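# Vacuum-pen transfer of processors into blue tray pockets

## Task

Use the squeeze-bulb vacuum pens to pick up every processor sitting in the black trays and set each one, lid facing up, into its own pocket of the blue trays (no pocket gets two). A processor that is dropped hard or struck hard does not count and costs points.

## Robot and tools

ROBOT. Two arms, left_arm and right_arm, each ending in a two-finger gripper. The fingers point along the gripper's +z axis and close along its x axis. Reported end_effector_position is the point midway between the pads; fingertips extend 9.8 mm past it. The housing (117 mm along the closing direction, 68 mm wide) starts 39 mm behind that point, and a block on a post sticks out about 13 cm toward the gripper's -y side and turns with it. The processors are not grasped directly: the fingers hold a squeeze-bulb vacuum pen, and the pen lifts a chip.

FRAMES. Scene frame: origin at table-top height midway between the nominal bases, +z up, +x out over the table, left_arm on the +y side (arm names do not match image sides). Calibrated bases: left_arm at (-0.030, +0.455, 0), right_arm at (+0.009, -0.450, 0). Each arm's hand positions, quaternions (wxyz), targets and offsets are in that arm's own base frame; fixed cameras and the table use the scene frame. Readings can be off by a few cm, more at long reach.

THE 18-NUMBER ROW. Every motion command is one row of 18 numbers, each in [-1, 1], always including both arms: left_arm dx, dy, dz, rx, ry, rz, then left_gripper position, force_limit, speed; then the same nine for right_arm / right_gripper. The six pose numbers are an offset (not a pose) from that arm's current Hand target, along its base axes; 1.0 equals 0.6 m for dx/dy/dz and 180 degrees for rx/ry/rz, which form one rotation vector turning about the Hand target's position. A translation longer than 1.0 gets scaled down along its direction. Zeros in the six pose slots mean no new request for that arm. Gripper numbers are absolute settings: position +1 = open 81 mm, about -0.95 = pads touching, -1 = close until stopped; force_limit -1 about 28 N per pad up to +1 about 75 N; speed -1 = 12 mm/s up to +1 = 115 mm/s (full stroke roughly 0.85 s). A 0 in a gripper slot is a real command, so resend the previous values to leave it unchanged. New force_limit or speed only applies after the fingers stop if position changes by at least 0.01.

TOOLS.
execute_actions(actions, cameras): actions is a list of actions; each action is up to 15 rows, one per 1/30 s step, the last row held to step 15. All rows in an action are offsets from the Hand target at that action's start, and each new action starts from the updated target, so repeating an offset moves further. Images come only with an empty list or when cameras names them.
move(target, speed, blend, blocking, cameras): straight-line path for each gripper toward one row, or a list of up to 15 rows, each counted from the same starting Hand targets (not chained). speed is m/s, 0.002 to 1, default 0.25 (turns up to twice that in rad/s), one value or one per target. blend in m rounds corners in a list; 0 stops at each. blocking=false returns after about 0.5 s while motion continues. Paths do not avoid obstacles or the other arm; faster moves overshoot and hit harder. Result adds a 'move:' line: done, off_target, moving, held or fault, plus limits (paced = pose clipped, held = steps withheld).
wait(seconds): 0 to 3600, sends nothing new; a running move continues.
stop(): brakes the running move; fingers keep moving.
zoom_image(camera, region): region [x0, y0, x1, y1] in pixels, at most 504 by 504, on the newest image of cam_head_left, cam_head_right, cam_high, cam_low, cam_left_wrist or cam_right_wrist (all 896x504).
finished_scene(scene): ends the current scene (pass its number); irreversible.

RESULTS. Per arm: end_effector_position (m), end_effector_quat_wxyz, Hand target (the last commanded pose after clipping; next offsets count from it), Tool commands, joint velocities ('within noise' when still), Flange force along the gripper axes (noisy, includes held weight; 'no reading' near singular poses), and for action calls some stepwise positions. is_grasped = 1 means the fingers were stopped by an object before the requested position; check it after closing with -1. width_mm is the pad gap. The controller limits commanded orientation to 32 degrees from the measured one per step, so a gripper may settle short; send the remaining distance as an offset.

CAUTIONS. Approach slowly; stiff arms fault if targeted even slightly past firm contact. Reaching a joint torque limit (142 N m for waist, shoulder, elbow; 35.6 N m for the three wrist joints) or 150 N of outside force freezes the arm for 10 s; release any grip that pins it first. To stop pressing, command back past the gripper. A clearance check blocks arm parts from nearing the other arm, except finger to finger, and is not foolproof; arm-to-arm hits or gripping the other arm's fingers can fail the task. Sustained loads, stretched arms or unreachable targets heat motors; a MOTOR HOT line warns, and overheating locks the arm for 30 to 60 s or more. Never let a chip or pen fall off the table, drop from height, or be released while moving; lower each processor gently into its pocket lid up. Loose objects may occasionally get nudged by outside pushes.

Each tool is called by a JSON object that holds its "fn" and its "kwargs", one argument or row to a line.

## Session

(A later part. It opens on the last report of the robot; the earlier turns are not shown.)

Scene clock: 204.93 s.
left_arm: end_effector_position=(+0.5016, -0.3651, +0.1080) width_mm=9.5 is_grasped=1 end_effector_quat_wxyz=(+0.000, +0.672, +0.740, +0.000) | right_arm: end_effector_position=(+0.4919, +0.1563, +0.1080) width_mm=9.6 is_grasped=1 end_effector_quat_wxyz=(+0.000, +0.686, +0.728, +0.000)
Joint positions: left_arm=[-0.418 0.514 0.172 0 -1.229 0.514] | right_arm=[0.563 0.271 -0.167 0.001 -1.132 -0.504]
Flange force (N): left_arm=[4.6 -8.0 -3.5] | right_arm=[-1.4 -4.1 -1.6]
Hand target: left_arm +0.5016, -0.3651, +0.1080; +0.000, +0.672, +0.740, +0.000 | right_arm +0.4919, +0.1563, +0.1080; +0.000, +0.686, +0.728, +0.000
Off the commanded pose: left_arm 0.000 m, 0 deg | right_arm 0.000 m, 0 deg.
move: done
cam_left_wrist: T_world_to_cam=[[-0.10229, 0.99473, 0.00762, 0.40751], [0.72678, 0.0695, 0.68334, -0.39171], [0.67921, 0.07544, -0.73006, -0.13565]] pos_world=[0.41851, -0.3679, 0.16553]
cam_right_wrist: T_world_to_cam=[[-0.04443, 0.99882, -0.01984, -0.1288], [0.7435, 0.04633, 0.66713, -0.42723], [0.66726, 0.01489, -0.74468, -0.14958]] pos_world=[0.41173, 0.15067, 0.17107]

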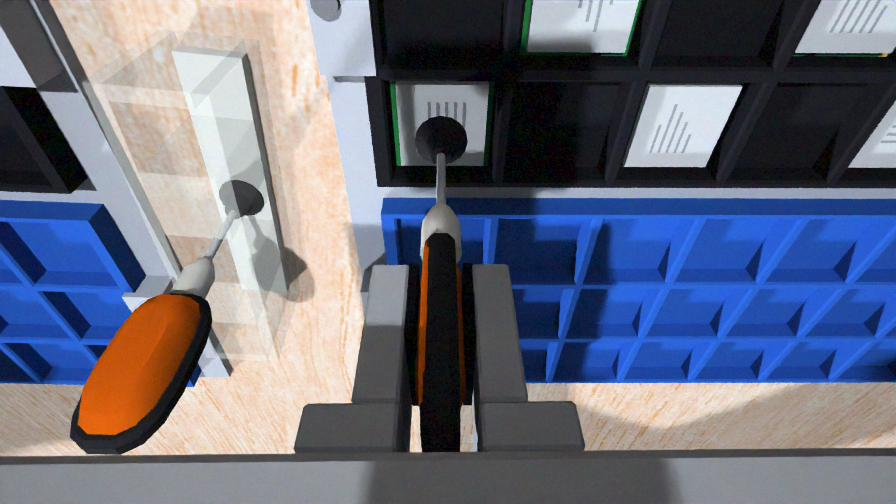

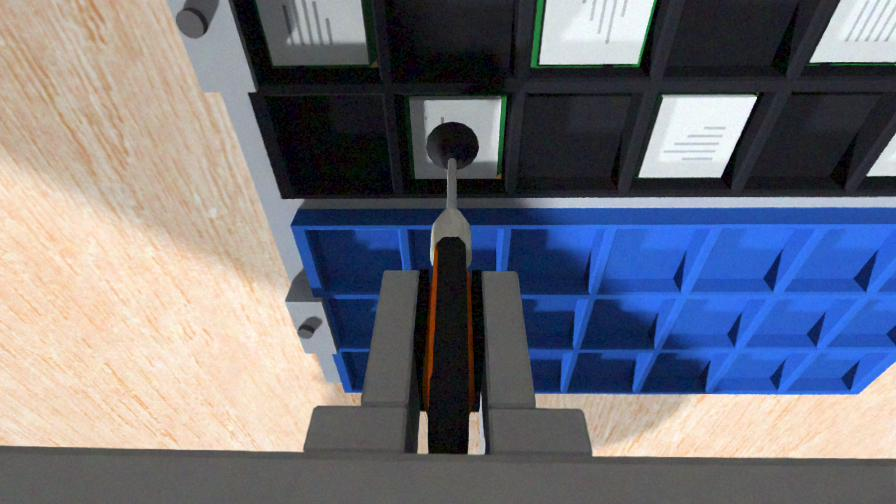

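{"fn": "move", "kwargs": {
  "target": [
    [-0.0018,0.0003,0,0,0,0,-0.85,-0.5,-0.5,0.0038,0.0023,0,0,0,0,-0.85,-0.5,-0.5],
    [-0.0018,0.0003,-0.0165,0,0,0,-0.85,-0.5,-0.5,0.0038,0.0023,-0.0165,0,0,0,-0.85,-0.5,-0.5]
  ],
  "speed": [0.03,0.03],
  "cameras": ["cam_left_wrist","cam_right_wrist"]
}}

{"fn": "zoom_image", "kwargs": {
  "camera": "cam_left_wrist",
  "region": [340, 40, 540, 240]
}}

{"fn": "zoom_image", "kwargs": {
  "camera": "cam_right_wrist",
  "region": [340, 40, 540, 240]
}}

Scene clock: 215.37 s.
left_arm: end_effector_position=(+0.5005, -0.3650, +0.0981) width_mm=9.5 is_grasped=1 end_effector_quat_wxyz=(+0.000, +0.672, +0.740, +0.000) | right_arm: end_effector_position=(+0.4942, +0.1577, +0.0981) width_mm=9.6 is_grasped=1 end_effector_quat_wxyz=(+0.000, +0.686, +0.728, +0.000)
Joint positions: left_arm=[-0.418 0.52 0.156 0 -1.207 0.514] | right_arm=[0.562 0.288 -0.171 0.001 -1.111 -0.504]
Flange force (N): left_arm=[5.2 -8.3 -4.1] | right_arm=[-1.8 -4.5 -2.4]
Hand target: left_arm +0.5005, -0.3649, +0.0981; +0.000, +0.672, +0.740, +0.000 | right_arm +0.4942, +0.1577, +0.0981; +0.000, +0.686, +0.728, +0.000
Off the commanded pose: left_arm 0.000 m, 0 deg | right_arm 0.000 m, 0 deg.
move: done
cam_left_wrist: T_world_to_cam=[[-0.10229, 0.99473, 0.00762, 0.40727], [0.72678, 0.0695, 0.68334, -0.38416], [0.67921, 0.07544, -0.73006, -0.14215]] pos_world=[0.41741, -0.3677, 0.15563]
cam_right_wrist: T_world_to_cam=[[-0.04443, 0.99882, -0.01984, -0.1303], [0.7435, 0.04633, 0.66713, -0.42232], [0.66726, 0.01489, -0.74468, -0.15845]] pos_world=[0.41393, 0.15207, 0.16117]

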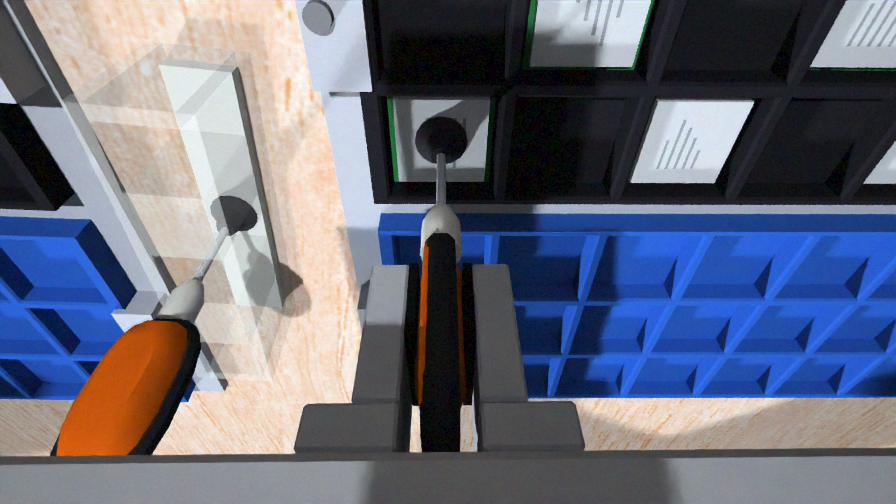

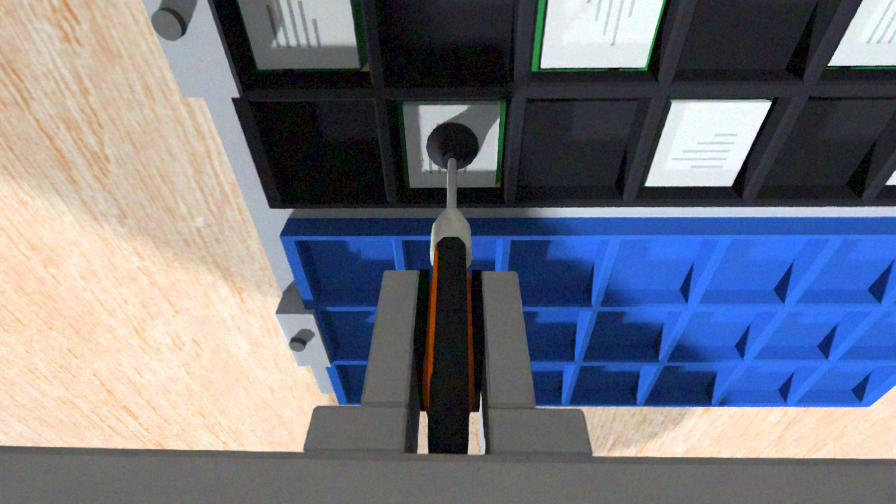

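Scaled by 2.520 from the camera's image (finer frame: 1280x720).

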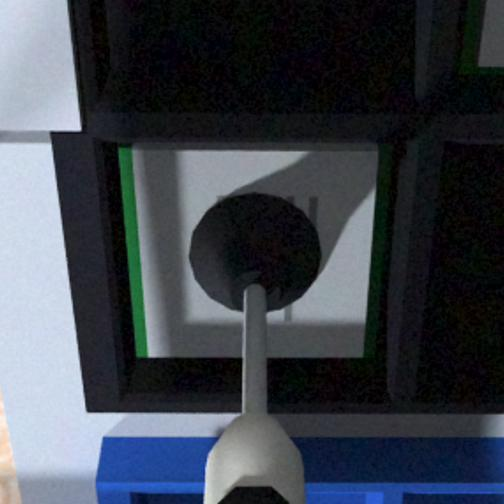

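Scaled by 2.520 from the camera's image (finer frame: 1280x720).

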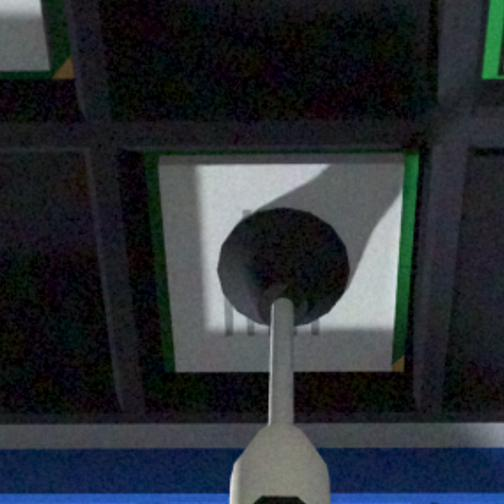

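{"fn": "move", "kwargs": {
  "target": [
    [0,0,-0.0013,0,0,0,-0.85,-0.5,-0.5,0,0,-0.0013,0,0,0,-0.85,-0.5,-0.5]
  ],
  "speed": [0.02]
}}

Scene clock: 221.30 s.
left_arm: end_effector_position=(+0.5005, -0.3650, +0.0973) width_mm=9.5 is_grasped=1 end_effector_quat_wxyz=(+0.000, +0.672, +0.740, +0.000) | right_arm: end_effector_position=(+0.4942, +0.1577, +0.0973) width_mm=9.6 is_grasped=1 end_effector_quat_wxyz=(+0.000, +0.686, +0.728, +0.000)
Joint positions: left_arm=[-0.418 0.521 0.156 0 -1.206 0.514] | right_arm=[0.562 0.289 -0.172 0.001 -1.109 -0.504]
Flange force (N): left_arm=[5.5 -8.9 -9.2] | right_arm=[-1.3 -3.8 -8.6]
Hand target: left_arm +0.5005, -0.3649, +0.0973; +0.000, +0.672, +0.740, +0.000 | right_arm +0.4942, +0.1577, +0.0973; +0.000, +0.686, +0.728, +0.000
Off the commanded pose: left_arm 0.000 m, 0 deg | right_arm 0.000 m, 0 deg.
move: done

{"fn": "move", "kwargs": {
  "target": [
    [0,0,0,0,0,0,-0.668,-0.5,-0.8,0,0,0,0,0,0,-0.668,-0.5,-0.8],
    [0,0,0.0345,0,0,0,-0.668,-0.5,-0.8,0,0,0.0345,0,0,0,-0.668,-0.5,-0.8],
    [0.0962,0.0092,0.0345,0,0,0,-0.668,-0.5,-0.8,0.0973,0.0057,0.0345,0,0,0,-0.668,-0.5,-0.8],
    [0.0962,0.0092,0.0137,0,0,0,-0.668,-0.5,-0.8,0.0973,0.0057,0.0137,0,0,0,-0.668,-0.5,-0.8]
  ],
  "speed": [0.02,0.04,0.1,0.04],
  "blend": [0,0.004,0.004,0],
  "cameras": ["cam_left_wrist","cam_right_wrist"]
}}

{"fn": "zoom_image", "kwargs": {
  "camera": "cam_left_wrist",
  "region": [340, 40, 540, 240]
}}

{"fn": "zoom_image", "kwargs": {
  "camera": "cam_right_wrist",
  "region": [340, 40, 540, 240]
}}

Scene clock: 233.03 s.
left_arm: end_effector_position=(+0.5582, -0.3594, +0.1054) width_mm=11.8 is_grasped=0 end_effector_quat_wxyz=(+0.000, +0.672, +0.740, +0.000) | right_arm: end_effector_position=(+0.5526, +0.1611, +0.1056) width_mm=11.8 is_grasped=0 end_effector_quat_wxyz=(+0.000, +0.686, +0.728, +0.000)
Joint positions: left_arm=[-0.375 0.623 0.333 0 -1.281 0.471] | right_arm=[0.512 0.411 0.015 0 -1.174 -0.453]
Flange force (N): left_arm=[6.1 -10.9 -3.2] | right_arm=[-1.7 -5.9 -1.6]
Hand target: left_arm +0.5582, -0.3594, +0.1055; +0.000, +0.672, +0.740, +0.000 | right_arm +0.5526, +0.1611, +0.1056; +0.000, +0.686, +0.728, +0.000
Off the commanded pose: left_arm 0.000 m, 0 deg | right_arm 0.000 m, 0 deg.
move: done
cam_left_wrist: T_world_to_cam=[[-0.10228, 0.99473, 0.00777, 0.40762], [0.72679, 0.06939, 0.68335, -0.43157], [0.6792, 0.07554, -0.73005, -0.17631]] pos_world=[0.4751, -0.3622, 0.16303]
cam_right_wrist: T_world_to_cam=[[-0.04443, 0.99882, -0.01984, -0.13095], [0.7435, 0.04633, 0.66713, -0.47091], [0.66726, 0.01489, -0.74468, -0.19188]] pos_world=[0.47233, 0.15547, 0.16867]

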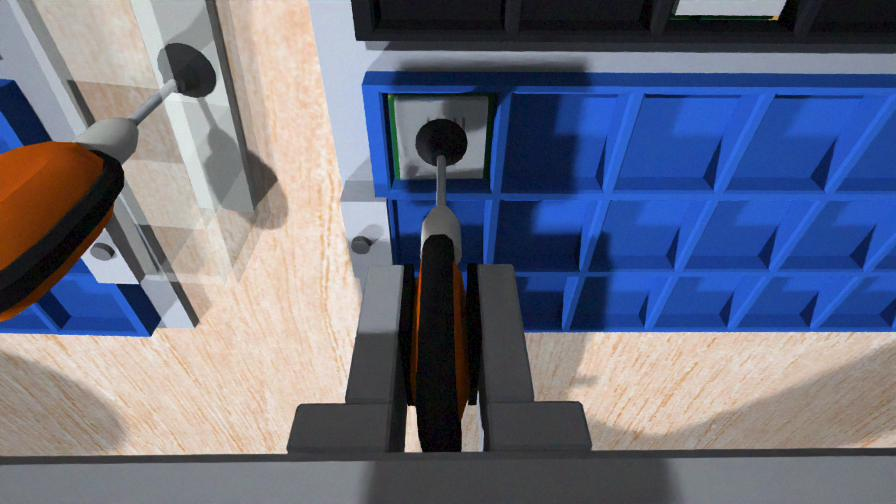

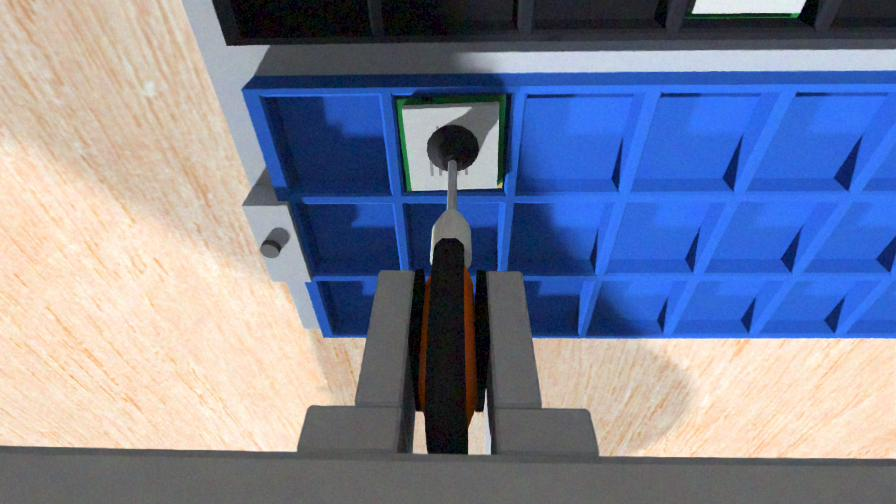

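Scaled by 2.520 from the camera's image (finer frame: 1280x720).

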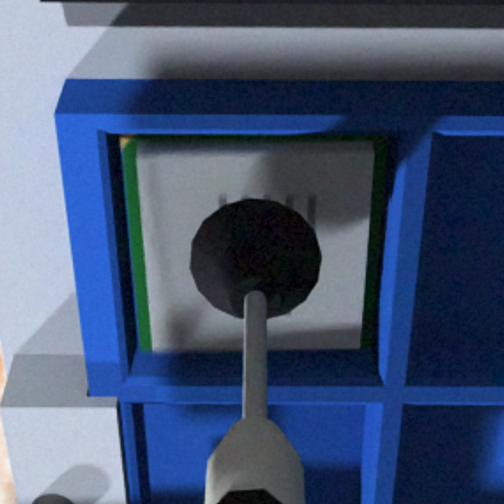

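Scaled by 2.520 from the camera's image (finer frame: 1280x720).

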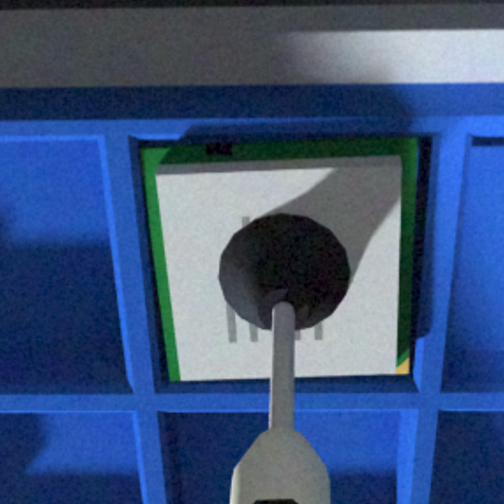

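{"fn": "move", "kwargs": {
  "target": [
    [0.0027,0.0003,0,0,0,0,-0.668,-0.5,-0.8,0,0,0,0,0,-0.0144,-0.668,-0.5,-0.8],
    [0.0027,0.0003,-0.0045,0,0,0,-0.668,-0.5,-0.8,0,0,-0.0067,0,0,-0.0144,-0.668,-0.5,-0.8]
  ],
  "speed": [0.03,0.02],
  "cameras": ["cam_left_wrist","cam_right_wrist"]
}}

{"fn": "zoom_image", "kwargs": {
  "camera": "cam_left_wrist",
  "region": [340, 40, 540, 240]
}}

{"fn": "zoom_image", "kwargs": {
  "camera": "cam_right_wrist",
  "region": [340, 40, 540, 240]
}}

Scene clock: 248.60 s.
left_arm: end_effector_position=(+0.5598, -0.3592, +0.1028) width_mm=11.8 is_grasped=0 end_effector_quat_wxyz=(+0.000, +0.672, +0.740, +0.000) | right_arm: end_effector_position=(+0.5526, +0.1611, +0.1015) width_mm=11.8 is_grasped=0 end_effector_quat_wxyz=(+0.000, +0.702, +0.712, +0.000)
Joint positions: left_arm=[-0.374 0.628 0.334 0 -1.278 0.47] | right_arm=[0.512 0.414 0.01 0.001 -1.166 -0.499]
Flange force (N): left_arm=[4.7 -9.4 -3.6] | right_arm=[-1.9 -5.5 -1.6]
Hand target: left_arm +0.5598, -0.3592, +0.1028; +0.000, +0.672, +0.740, +0.000 | right_arm +0.5526, +0.1611, +0.1015; +0.000, +0.702, +0.712, +0.000
Off the commanded pose: left_arm 0.000 m, 0 deg | right_arm 0.000 m, 0 deg.
move: done
cam_left_wrist: T_world_to_cam=[[-0.10229, 0.99473, 0.00762, 0.40763], [0.72678, 0.0695, 0.68334, -0.43086], [0.67921, 0.07544, -0.73006, -0.17943]] pos_world=[0.4767, -0.362, 0.16033]
cam_right_wrist: T_world_to_cam=[[0.00081, 0.99981, -0.01975, -0.15616], [0.7448, 0.01257, 0.66717, -0.46344], [0.66729, -0.01525, -0.74464, -0.19009]] pos_world=[0.47214, 0.15906, 0.16457]

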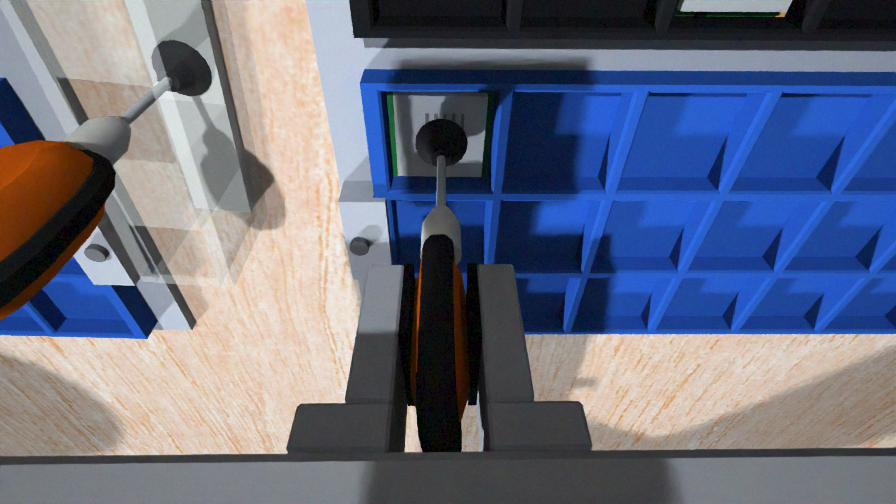

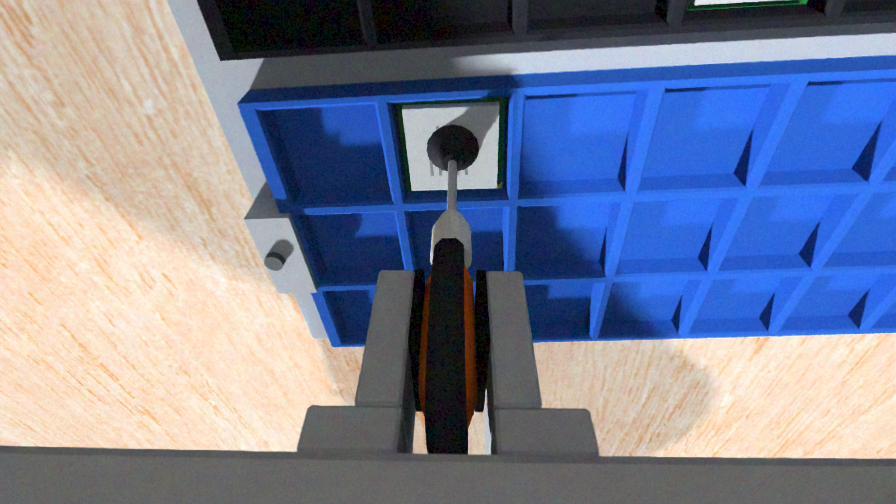

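Scaled by 2.520 from the camera's image (finer frame: 1280x720).

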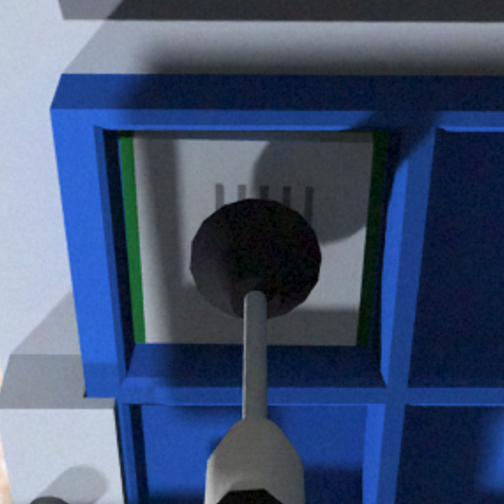

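Scaled by 2.520 from the camera's image (finer frame: 1280x720).

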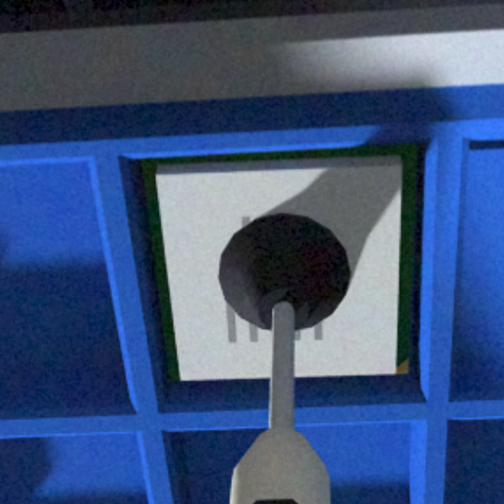

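{"fn": "move", "kwargs": {
  "target": [
    [0,0,0,0,0,0,-0.85,-0.5,-0.8,0,0,-0.007,0,0,0,-0.668,-0.5,-0.8],
    [0,0,0.025,0,0,0,-0.85,-0.5,-0.8,0,0,-0.007,0,0,0,-0.85,-0.5,-0.8],
    [0,0,0.025,0,0,0,-0.85,-0.5,-0.8,0,0,0.0275,0,0,0,-0.85,-0.5,-0.8]
  ],
  "speed": [0.02,0.04,0.05],
  "cameras": ["cam_left_wrist","cam_right_wrist"]
}}

{"fn": "zoom_image", "kwargs": {
  "camera": "cam_left_wrist",
  "region": [340, 40, 540, 240]
}}

{"fn": "zoom_image", "kwargs": {
  "camera": "cam_right_wrist",
  "region": [340, 40, 540, 240]
}}

Scene clock: 262.37 s.
left_arm: end_effector_position=(+0.5598, -0.3592, +0.1178) width_mm=9.4 is_grasped=1 end_effector_quat_wxyz=(+0.000, +0.672, +0.740, +0.000) | right_arm: end_effector_position=(+0.5526, +0.1611, +0.1180) width_mm=9.6 is_grasped=1 end_effector_quat_wxyz=(+0.000, +0.702, +0.712, +0.000)
Joint positions: left_arm=[-0.374 0.617 0.354 0 -1.308 0.47] | right_arm=[0.512 0.399 0.03 0.001 -1.201 -0.499]
Flange force (N): left_arm=[5.6 -10.3 -2.6] | right_arm=[-2.1 -5.1 -1.4]
Hand target: left_arm +0.5598, -0.3592, +0.1178; +0.000, +0.672, +0.740, +0.000 | right_arm +0.5526, +0.1611, +0.1180; +0.000, +0.702, +0.712, +0.000
Off the commanded pose: left_arm 0.000 m, 0 deg | right_arm 0.000 m, 0 deg.
move: done
cam_left_wrist: T_world_to_cam=[[-0.10229, 0.99473, 0.00762, 0.40752], [0.72678, 0.0695, 0.68334, -0.44111], [0.67921, 0.07544, -0.73006, -0.16848]] pos_world=[0.4767, -0.362, 0.17533]
cam_right_wrist: T_world_to_cam=[[0.00081, 0.9998, -0.01989, -0.1558], [0.74489, 0.01267, 0.66707, -0.47449], [0.66719, -0.01535, -0.74473, -0.17772]] pos_world=[0.47214, 0.15906, 0.18107]

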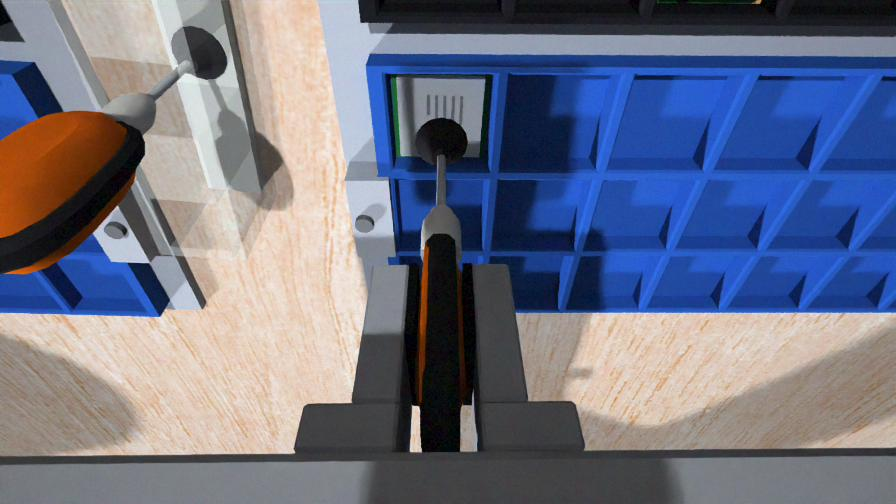

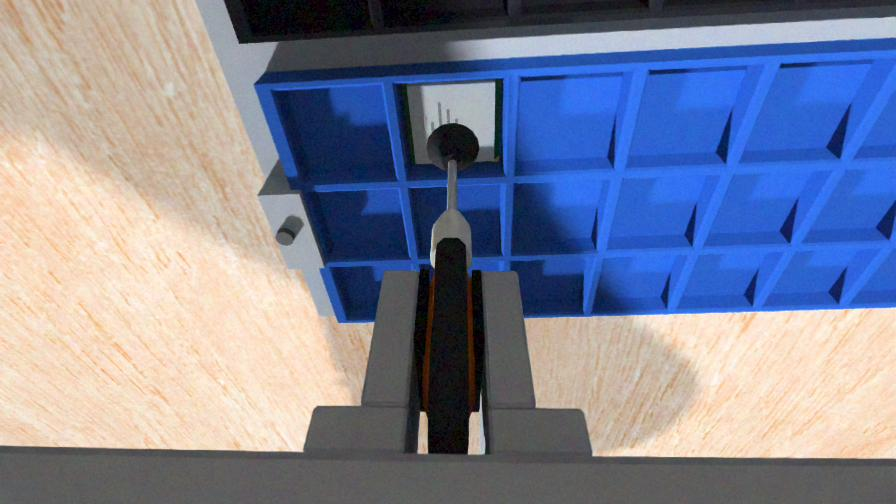

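Scaled by 2.520 from the camera's image (finer frame: 1280x720).

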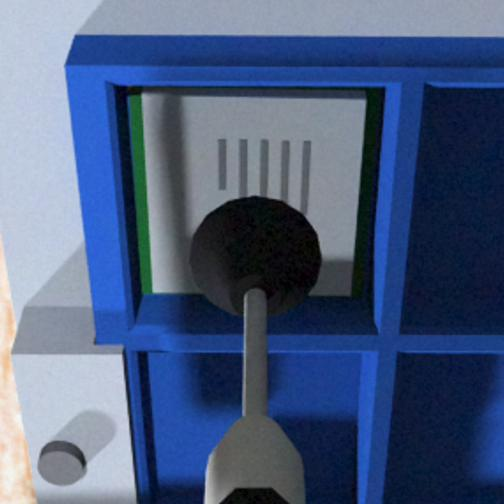

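Scaled by 2.520 from the camera's image (finer frame: 1280x720).

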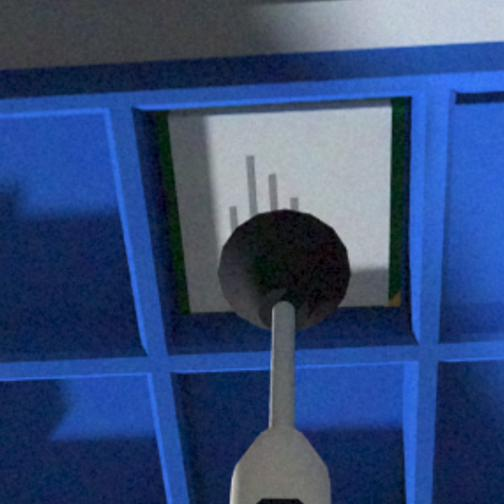

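{"fn": "move", "kwargs": {
  "target": [
    [-0.1132,0.1398,0,0,0,0,-0.85,-0.5,-0.8,-0.106,0.1443,0,0,0,0.0144,-0.85,-0.5,-0.8],
    [-0.1132,0.1398,-0.0288,0,0,0,-0.85,-0.5,-0.8,-0.106,0.1443,-0.0292,0,0,0.0144,-0.85,-0.5,-0.8]
  ],
  "speed": [0.12,0.05],
  "blend": [0.004,0],
  "cameras": ["cam_left_wrist","cam_right_wrist"]
}}

{"fn": "zoom_image", "kwargs": {
  "camera": "cam_left_wrist",
  "region": [340, 40, 540, 240]
}}

{"fn": "zoom_image", "kwargs": {
  "camera": "cam_right_wrist",
  "region": [340, 40, 540, 240]
}}

Scene clock: 270.53 s.
left_arm: end_effector_position=(+0.4919, -0.2754, +0.1006) width_mm=9.4 is_grasped=1 end_effector_quat_wxyz=(+0.000, +0.672, +0.740, +0.000) | right_arm: end_effector_position=(+0.4890, +0.2477, +0.1005) width_mm=9.6 is_grasped=1 end_effector_quat_wxyz=(+0.000, +0.686, +0.728, +0.000)
Joint positions: left_arm=[-0.277 0.389 -0.028 0 -1.154 0.374] | right_arm=[0.709 0.353 -0.079 0.001 -1.139 -0.65]
Flange force (N): left_arm=[2.5 -7.6 -3.1] | right_arm=[-2.5 -4.6 -1.6]
Hand target: left_arm +0.4919, -0.2754, +0.1005; +0.000, +0.672, +0.740, +0.000 | right_arm +0.4890, +0.2477, +0.1005; +0.000, +0.686, +0.728, +0.000
Off the commanded pose: left_arm 0.000 m, 0 deg | right_arm 0.000 m, 0 deg.
move: done
cam_left_wrist: T_world_to_cam=[[-0.10228, 0.99473, 0.00762, 0.31724], [0.72673, 0.06949, 0.6834, -0.38583], [0.67926, 0.07543, -0.73001, -0.14127]] pos_world=[0.40881, -0.2781, 0.15813]
cam_right_wrist: T_world_to_cam=[[-0.04443, 0.99882, -0.01984, -0.22037], [0.74345, 0.04633, 0.66718, -0.42422], [0.66731, 0.01489, -0.74463, -0.15456]] pos_world=[0.40873, 0.24207, 0.16357]

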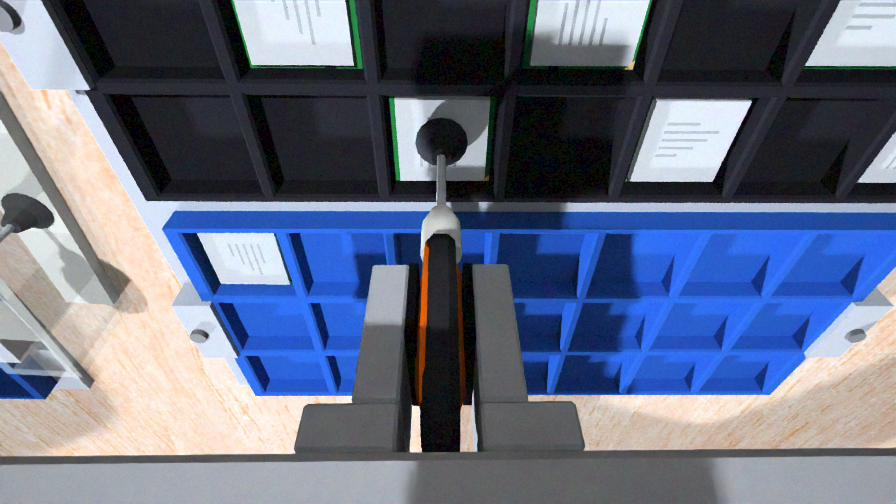

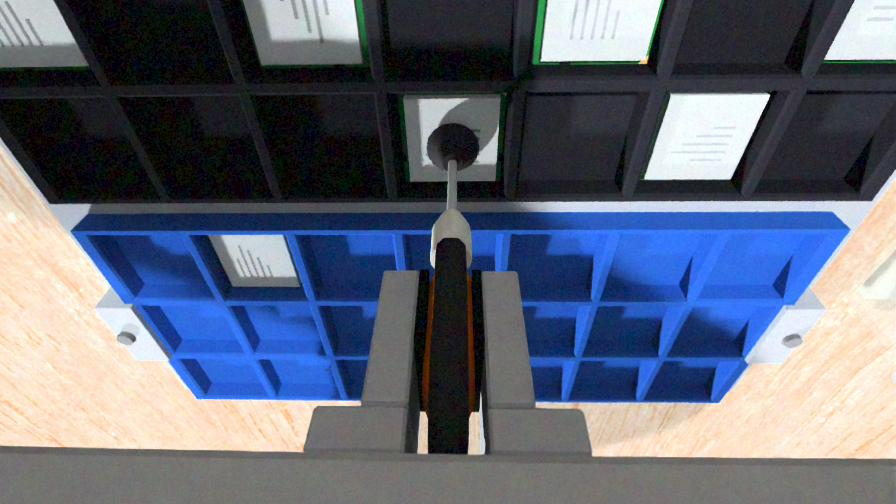

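Scaled by 2.520 from the camera's image (finer frame: 1280x720).

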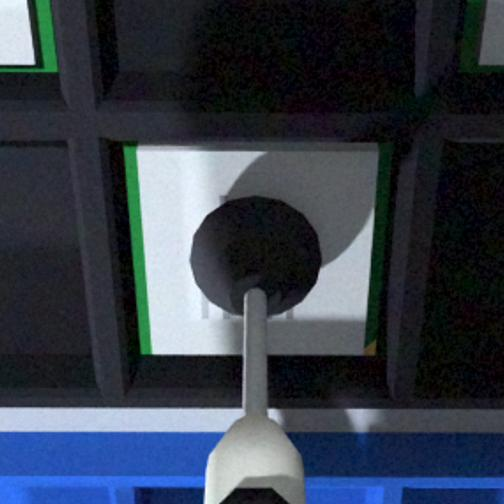

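Scaled by 2.520 from the camera's image (finer frame: 1280x720).

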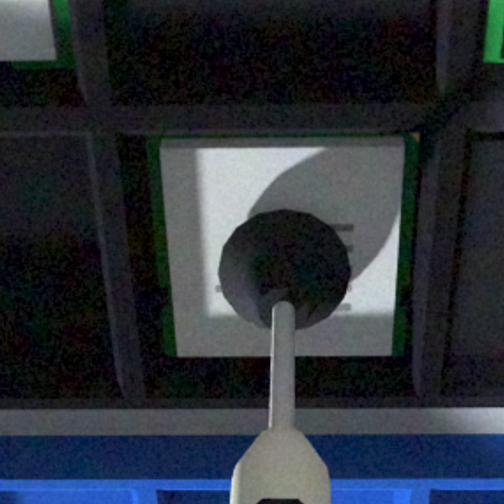

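{"fn": "move", "kwargs": {
  "target": [
    [0.0013,0.0005,0,0,0,0,-0.85,-0.5,-0.8,-0.0035,-0.0007,0,0,0,0,-0.85,-0.5,-0.8],
    [0.0013,0.0005,-0.0053,0,0,0,-0.85,-0.5,-0.8,-0.0035,-0.0007,-0.0053,0,0,0,-0.85,-0.5,-0.8],
    [0.0013,0.0005,-0.0053,0,0,0,-0.654,-0.5,-0.8,-0.0035,-0.0007,-0.0053,0,0,0,-0.668,-0.5,-0.8],
    [0.0013,0.0005,0.0292,0,0,0,-0.654,-0.5,-0.8,-0.0035,-0.0007,0.0292,0,0,0,-0.668,-0.5,-0.8],
    [0.0972,0.0097,0.0292,0,0,0,-0.654,-0.5,-0.8,0.098,0.0058,0.0292,0,0,-0.0144,-0.668,-0.5,-0.8],
    [0.0972,0.0097,0.0083,0,0,0,-0.654,-0.5,-0.8,0.098,0.0058,0.0083,0,0,-0.0144,-0.668,-0.5,-0.8]
  ],
  "speed": [0.02,0.02,0.02,0.04,0.1,0.04],
  "blend": [0,0,0,0.004,0.004,0],
  "cameras": ["cam_left_wrist","cam_right_wrist"]
}}

{"fn": "zoom_image", "kwargs": {
  "camera": "cam_left_wrist",
  "region": [340, 40, 540, 240]
}}

{"fn": "zoom_image", "kwargs": {
  "camera": "cam_right_wrist",
  "region": [340, 40, 540, 240]
}}

Scene clock: 292.67 s.
left_arm: end_effector_position=(+0.5503, -0.2696, +0.1056) width_mm=12.4 is_grasped=0 end_effector_quat_wxyz=(+0.000, +0.672, +0.740, +0.000) | right_arm: end_effector_position=(+0.5478, +0.2512, +0.1055) width_mm=11.8 is_grasped=0 end_effector_quat_wxyz=(+0.000, +0.702, +0.712, +0.000)
Joint positions: left_arm=[-0.242 0.498 0.142 0 -1.215 0.338] | right_arm=[0.648 0.474 0.105 0.001 -1.202 -0.634]
Flange force (N): left_arm=[2.1 -8.4 -12.3] | right_arm=[-2.3 -6.1 -1.6]
Hand target: left_arm +0.5502, -0.2695, +0.1055; +0.000, +0.672, +0.740, +0.000 | right_arm +0.5478, +0.2512, +0.1055; +0.000, +0.702, +0.712, +0.000
Off the commanded pose: left_arm 0.000 m, 0 deg | right_arm 0.000 m, 0 deg.
move: done
cam_left_wrist: T_world_to_cam=[[-0.10228, 0.99473, 0.00761, 0.3174], [0.72669, 0.06949, 0.68345, -0.43201], [0.67931, 0.07544, -0.72996, -0.17769]] pos_world=[0.46711, -0.2723, 0.16313]
cam_right_wrist: T_world_to_cam=[[0.00074, 0.9998, -0.01982, -0.24611], [0.7448, 0.01267, 0.66717, -0.4637], [0.66729, -0.01525, -0.74464, -0.18253]] pos_world=[0.46734, 0.24916, 0.16857]

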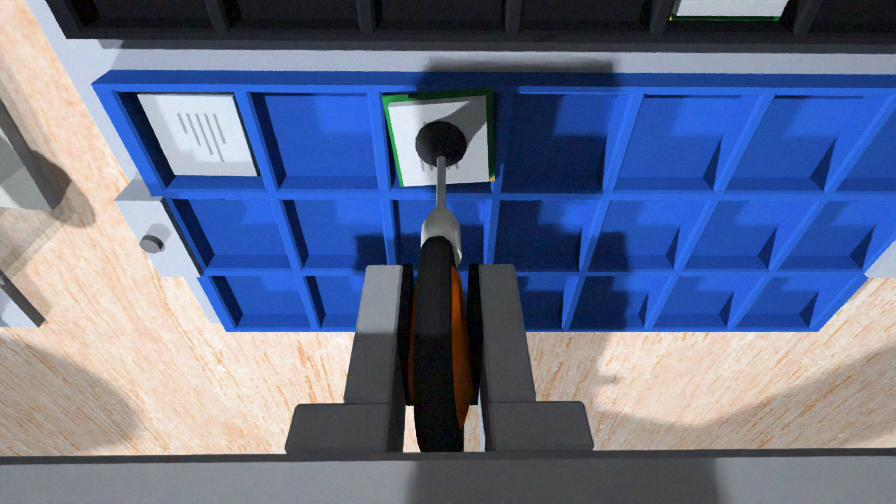

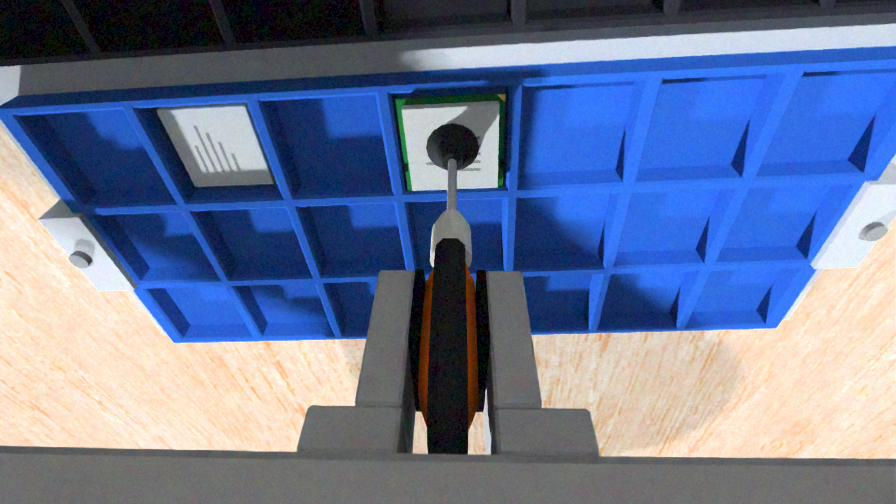

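Scaled by 2.520 from the camera's image (finer frame: 1280x720).

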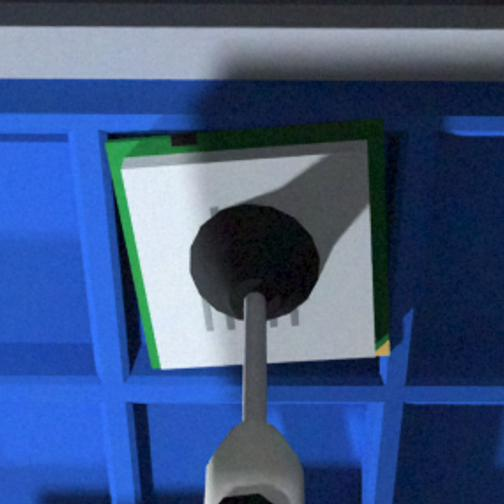

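Scaled by 2.520 from the camera's image (finer frame: 1280x720).

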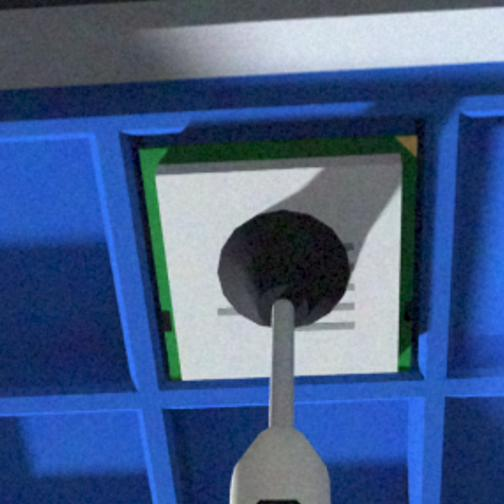

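{"fn": "move", "kwargs": {
  "target": [
    [0,0,0.0067,0,0,0,-0.654,-0.5,-0.8,0,0,0,0,0,0,-0.668,-0.5,-0.8],
    [0.0008,0,0.0067,0,0,-0.021,-0.654,-0.5,-0.8,-0.0008,0.0006,0,0,0,0,-0.668,-0.5,-0.8],
    [0.0008,0,0,0,0,-0.021,-0.654,-0.5,-0.8,-0.0008,0.0006,-0.0067,0,0,0,-0.668,-0.5,-0.8]
  ],
  "speed": [0.03,0.03,0.02],
  "cameras": ["cam_left_wrist","cam_right_wrist"]
}}

{"fn": "zoom_image", "kwargs": {
  "camera": "cam_left_wrist",
  "region": [340, 40, 540, 240]
}}

{"fn": "zoom_image", "kwargs": {
  "camera": "cam_right_wrist",
  "region": [340, 40, 540, 240]
}}

Scene clock: 311.07 s.
left_arm: end_effector_position=(+0.5507, -0.2695, +0.1055) width_mm=12.4 is_grasped=0 end_effector_quat_wxyz=(+0.000, +0.696, +0.718, +0.000) | right_arm: end_effector_position=(+0.5473, +0.2515, +0.1015) width_mm=11.8 is_grasped=0 end_effector_quat_wxyz=(+0.000, +0.702, +0.712, +0.000)
Joint positions: left_arm=[-0.241 0.499 0.143 0 -1.215 0.272] | right_arm=[0.649 0.476 0.1 0.001 -1.193 -0.635]
Flange force (N): left_arm=[3.0 -9.6 -3.9] | right_arm=[-2.6 -5.0 -1.7]
Hand target: left_arm +0.5507, -0.2695, +0.1055; +0.000, +0.696, +0.718, +0.000 | right_arm +0.5473, +0.2515, +0.1015; +0.000, +0.702, +0.712, +0.000
Off the commanded pose: left_arm 0.000 m, 0 deg | right_arm 0.000 m, 0 deg.
move: done
cam_left_wrist: T_world_to_cam=[[-0.03647, 0.99931, 0.00762, 0.28242], [0.72975, 0.02142, 0.68338, -0.44697], [0.68274, 0.03048, -0.73003, -0.19214]] pos_world=[0.46766, -0.26679, 0.16303]
cam_right_wrist: T_world_to_cam=[[0.00081, 0.99981, -0.01975, -0.24654], [0.7448, 0.01257, 0.66717, -0.46071], [0.66729, -0.01525, -0.74464, -0.18524]] pos_world=[0.46694, 0.24946, 0.16457]

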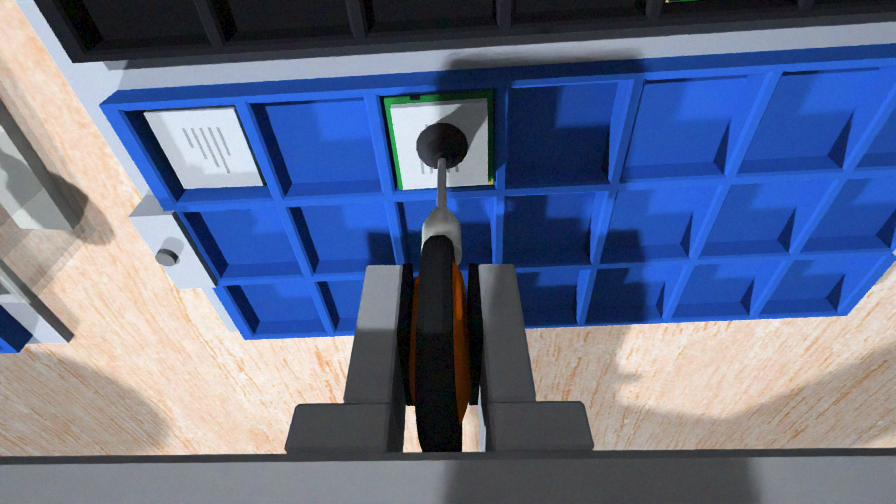

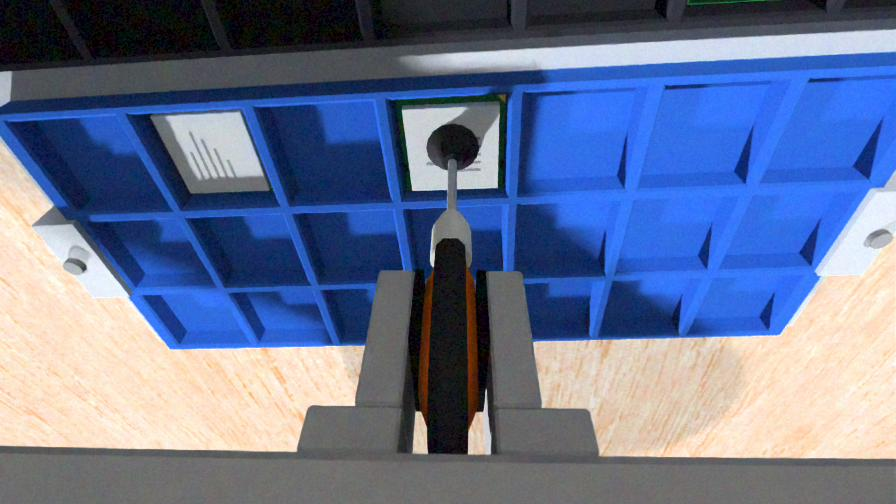

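Scaled by 2.520 from the camera's image (finer frame: 1280x720).

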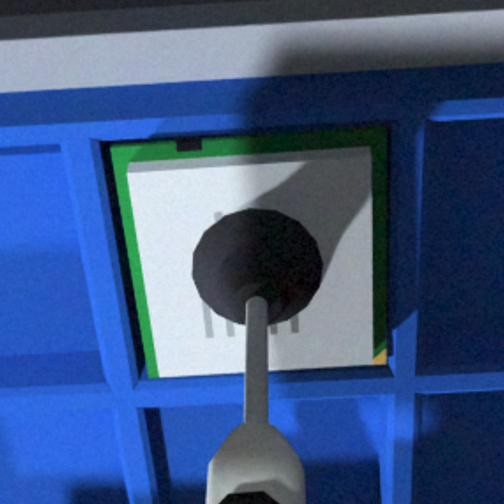

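Scaled by 2.520 from the camera's image (finer frame: 1280x720).

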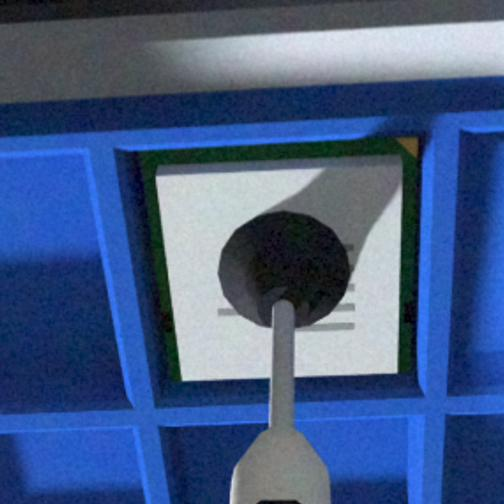

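{"fn": "move", "kwargs": {
  "target": [
    [0,0.0005,0,0,0,0,-0.654,-0.5,-0.8,0,0,0,0,0,0,-0.668,-0.5,-0.8],
    [0,0.0005,-0.0133,0,0,0,-0.654,-0.5,-0.8,0,0,-0.0068,0,0,0,-0.668,-0.5,-0.8]
  ],
  "speed": [0.02,0.02],
  "cameras": ["cam_left_wrist"]
}}

{"fn": "zoom_image", "kwargs": {
  "camera": "cam_left_wrist",
  "region": [340, 40, 540, 240]
}}

Scene clock: 321.87 s.
left_arm: end_effector_position=(+0.5507, -0.2692, +0.0976) width_mm=12.4 is_grasped=0 end_effector_quat_wxyz=(+0.000, +0.696, +0.718, +0.000) | right_arm: end_effector_position=(+0.5473, +0.2515, +0.0974) width_mm=11.8 is_grasped=0 end_effector_quat_wxyz=(+0.000, +0.702, +0.712, +0.000)
Joint positions: left_arm=[-0.241 0.506 0.133 0 -1.199 0.271] | right_arm=[0.649 0.48 0.095 0.001 -1.185 -0.635]
Flange force (N): left_arm=[2.7 -10.1 -3.4] | right_arm=[-3.0 -5.5 -6.3]
Hand target: left_arm +0.5507, -0.2692, +0.0975; +0.000, +0.696, +0.718, +0.000 | right_arm +0.5473, +0.2515, +0.0974; +0.000, +0.702, +0.712, +0.000
Off the commanded pose: left_arm 0.000 m, 0 deg | right_arm 0.000 m, 0 deg.
move: done
cam_left_wrist: T_world_to_cam=[[-0.03647, 0.99931, 0.00762, 0.28218], [0.72975, 0.02142, 0.68338, -0.44157], [0.68274, 0.03048, -0.73003, -0.19792]] pos_world=[0.46766, -0.26649, 0.15513]

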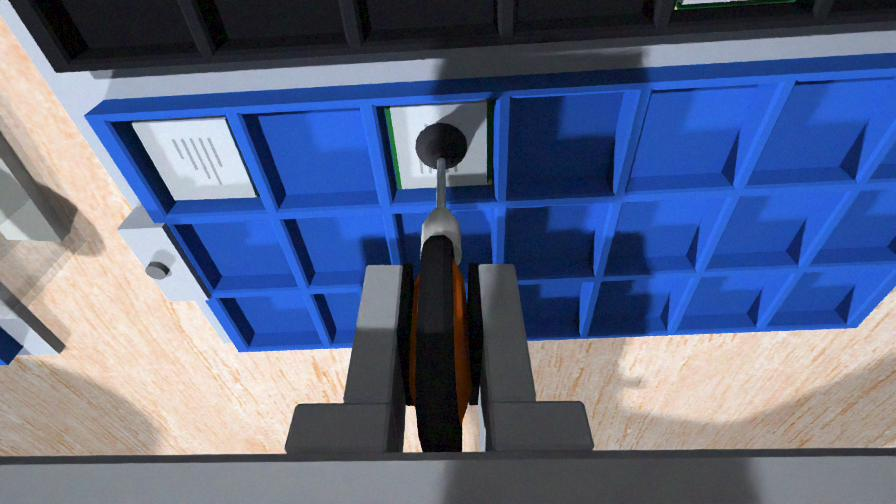

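Scaled by 2.520 from the camera's image (finer frame: 1280x720).

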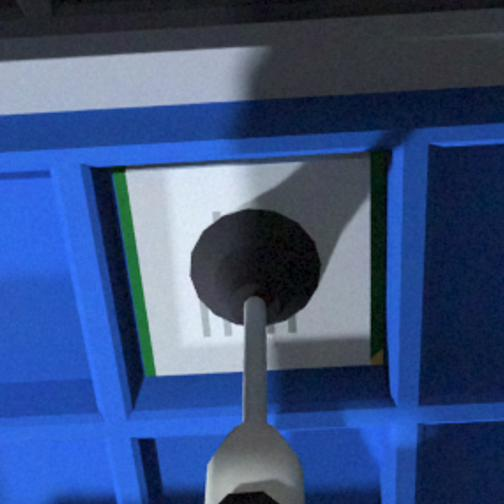

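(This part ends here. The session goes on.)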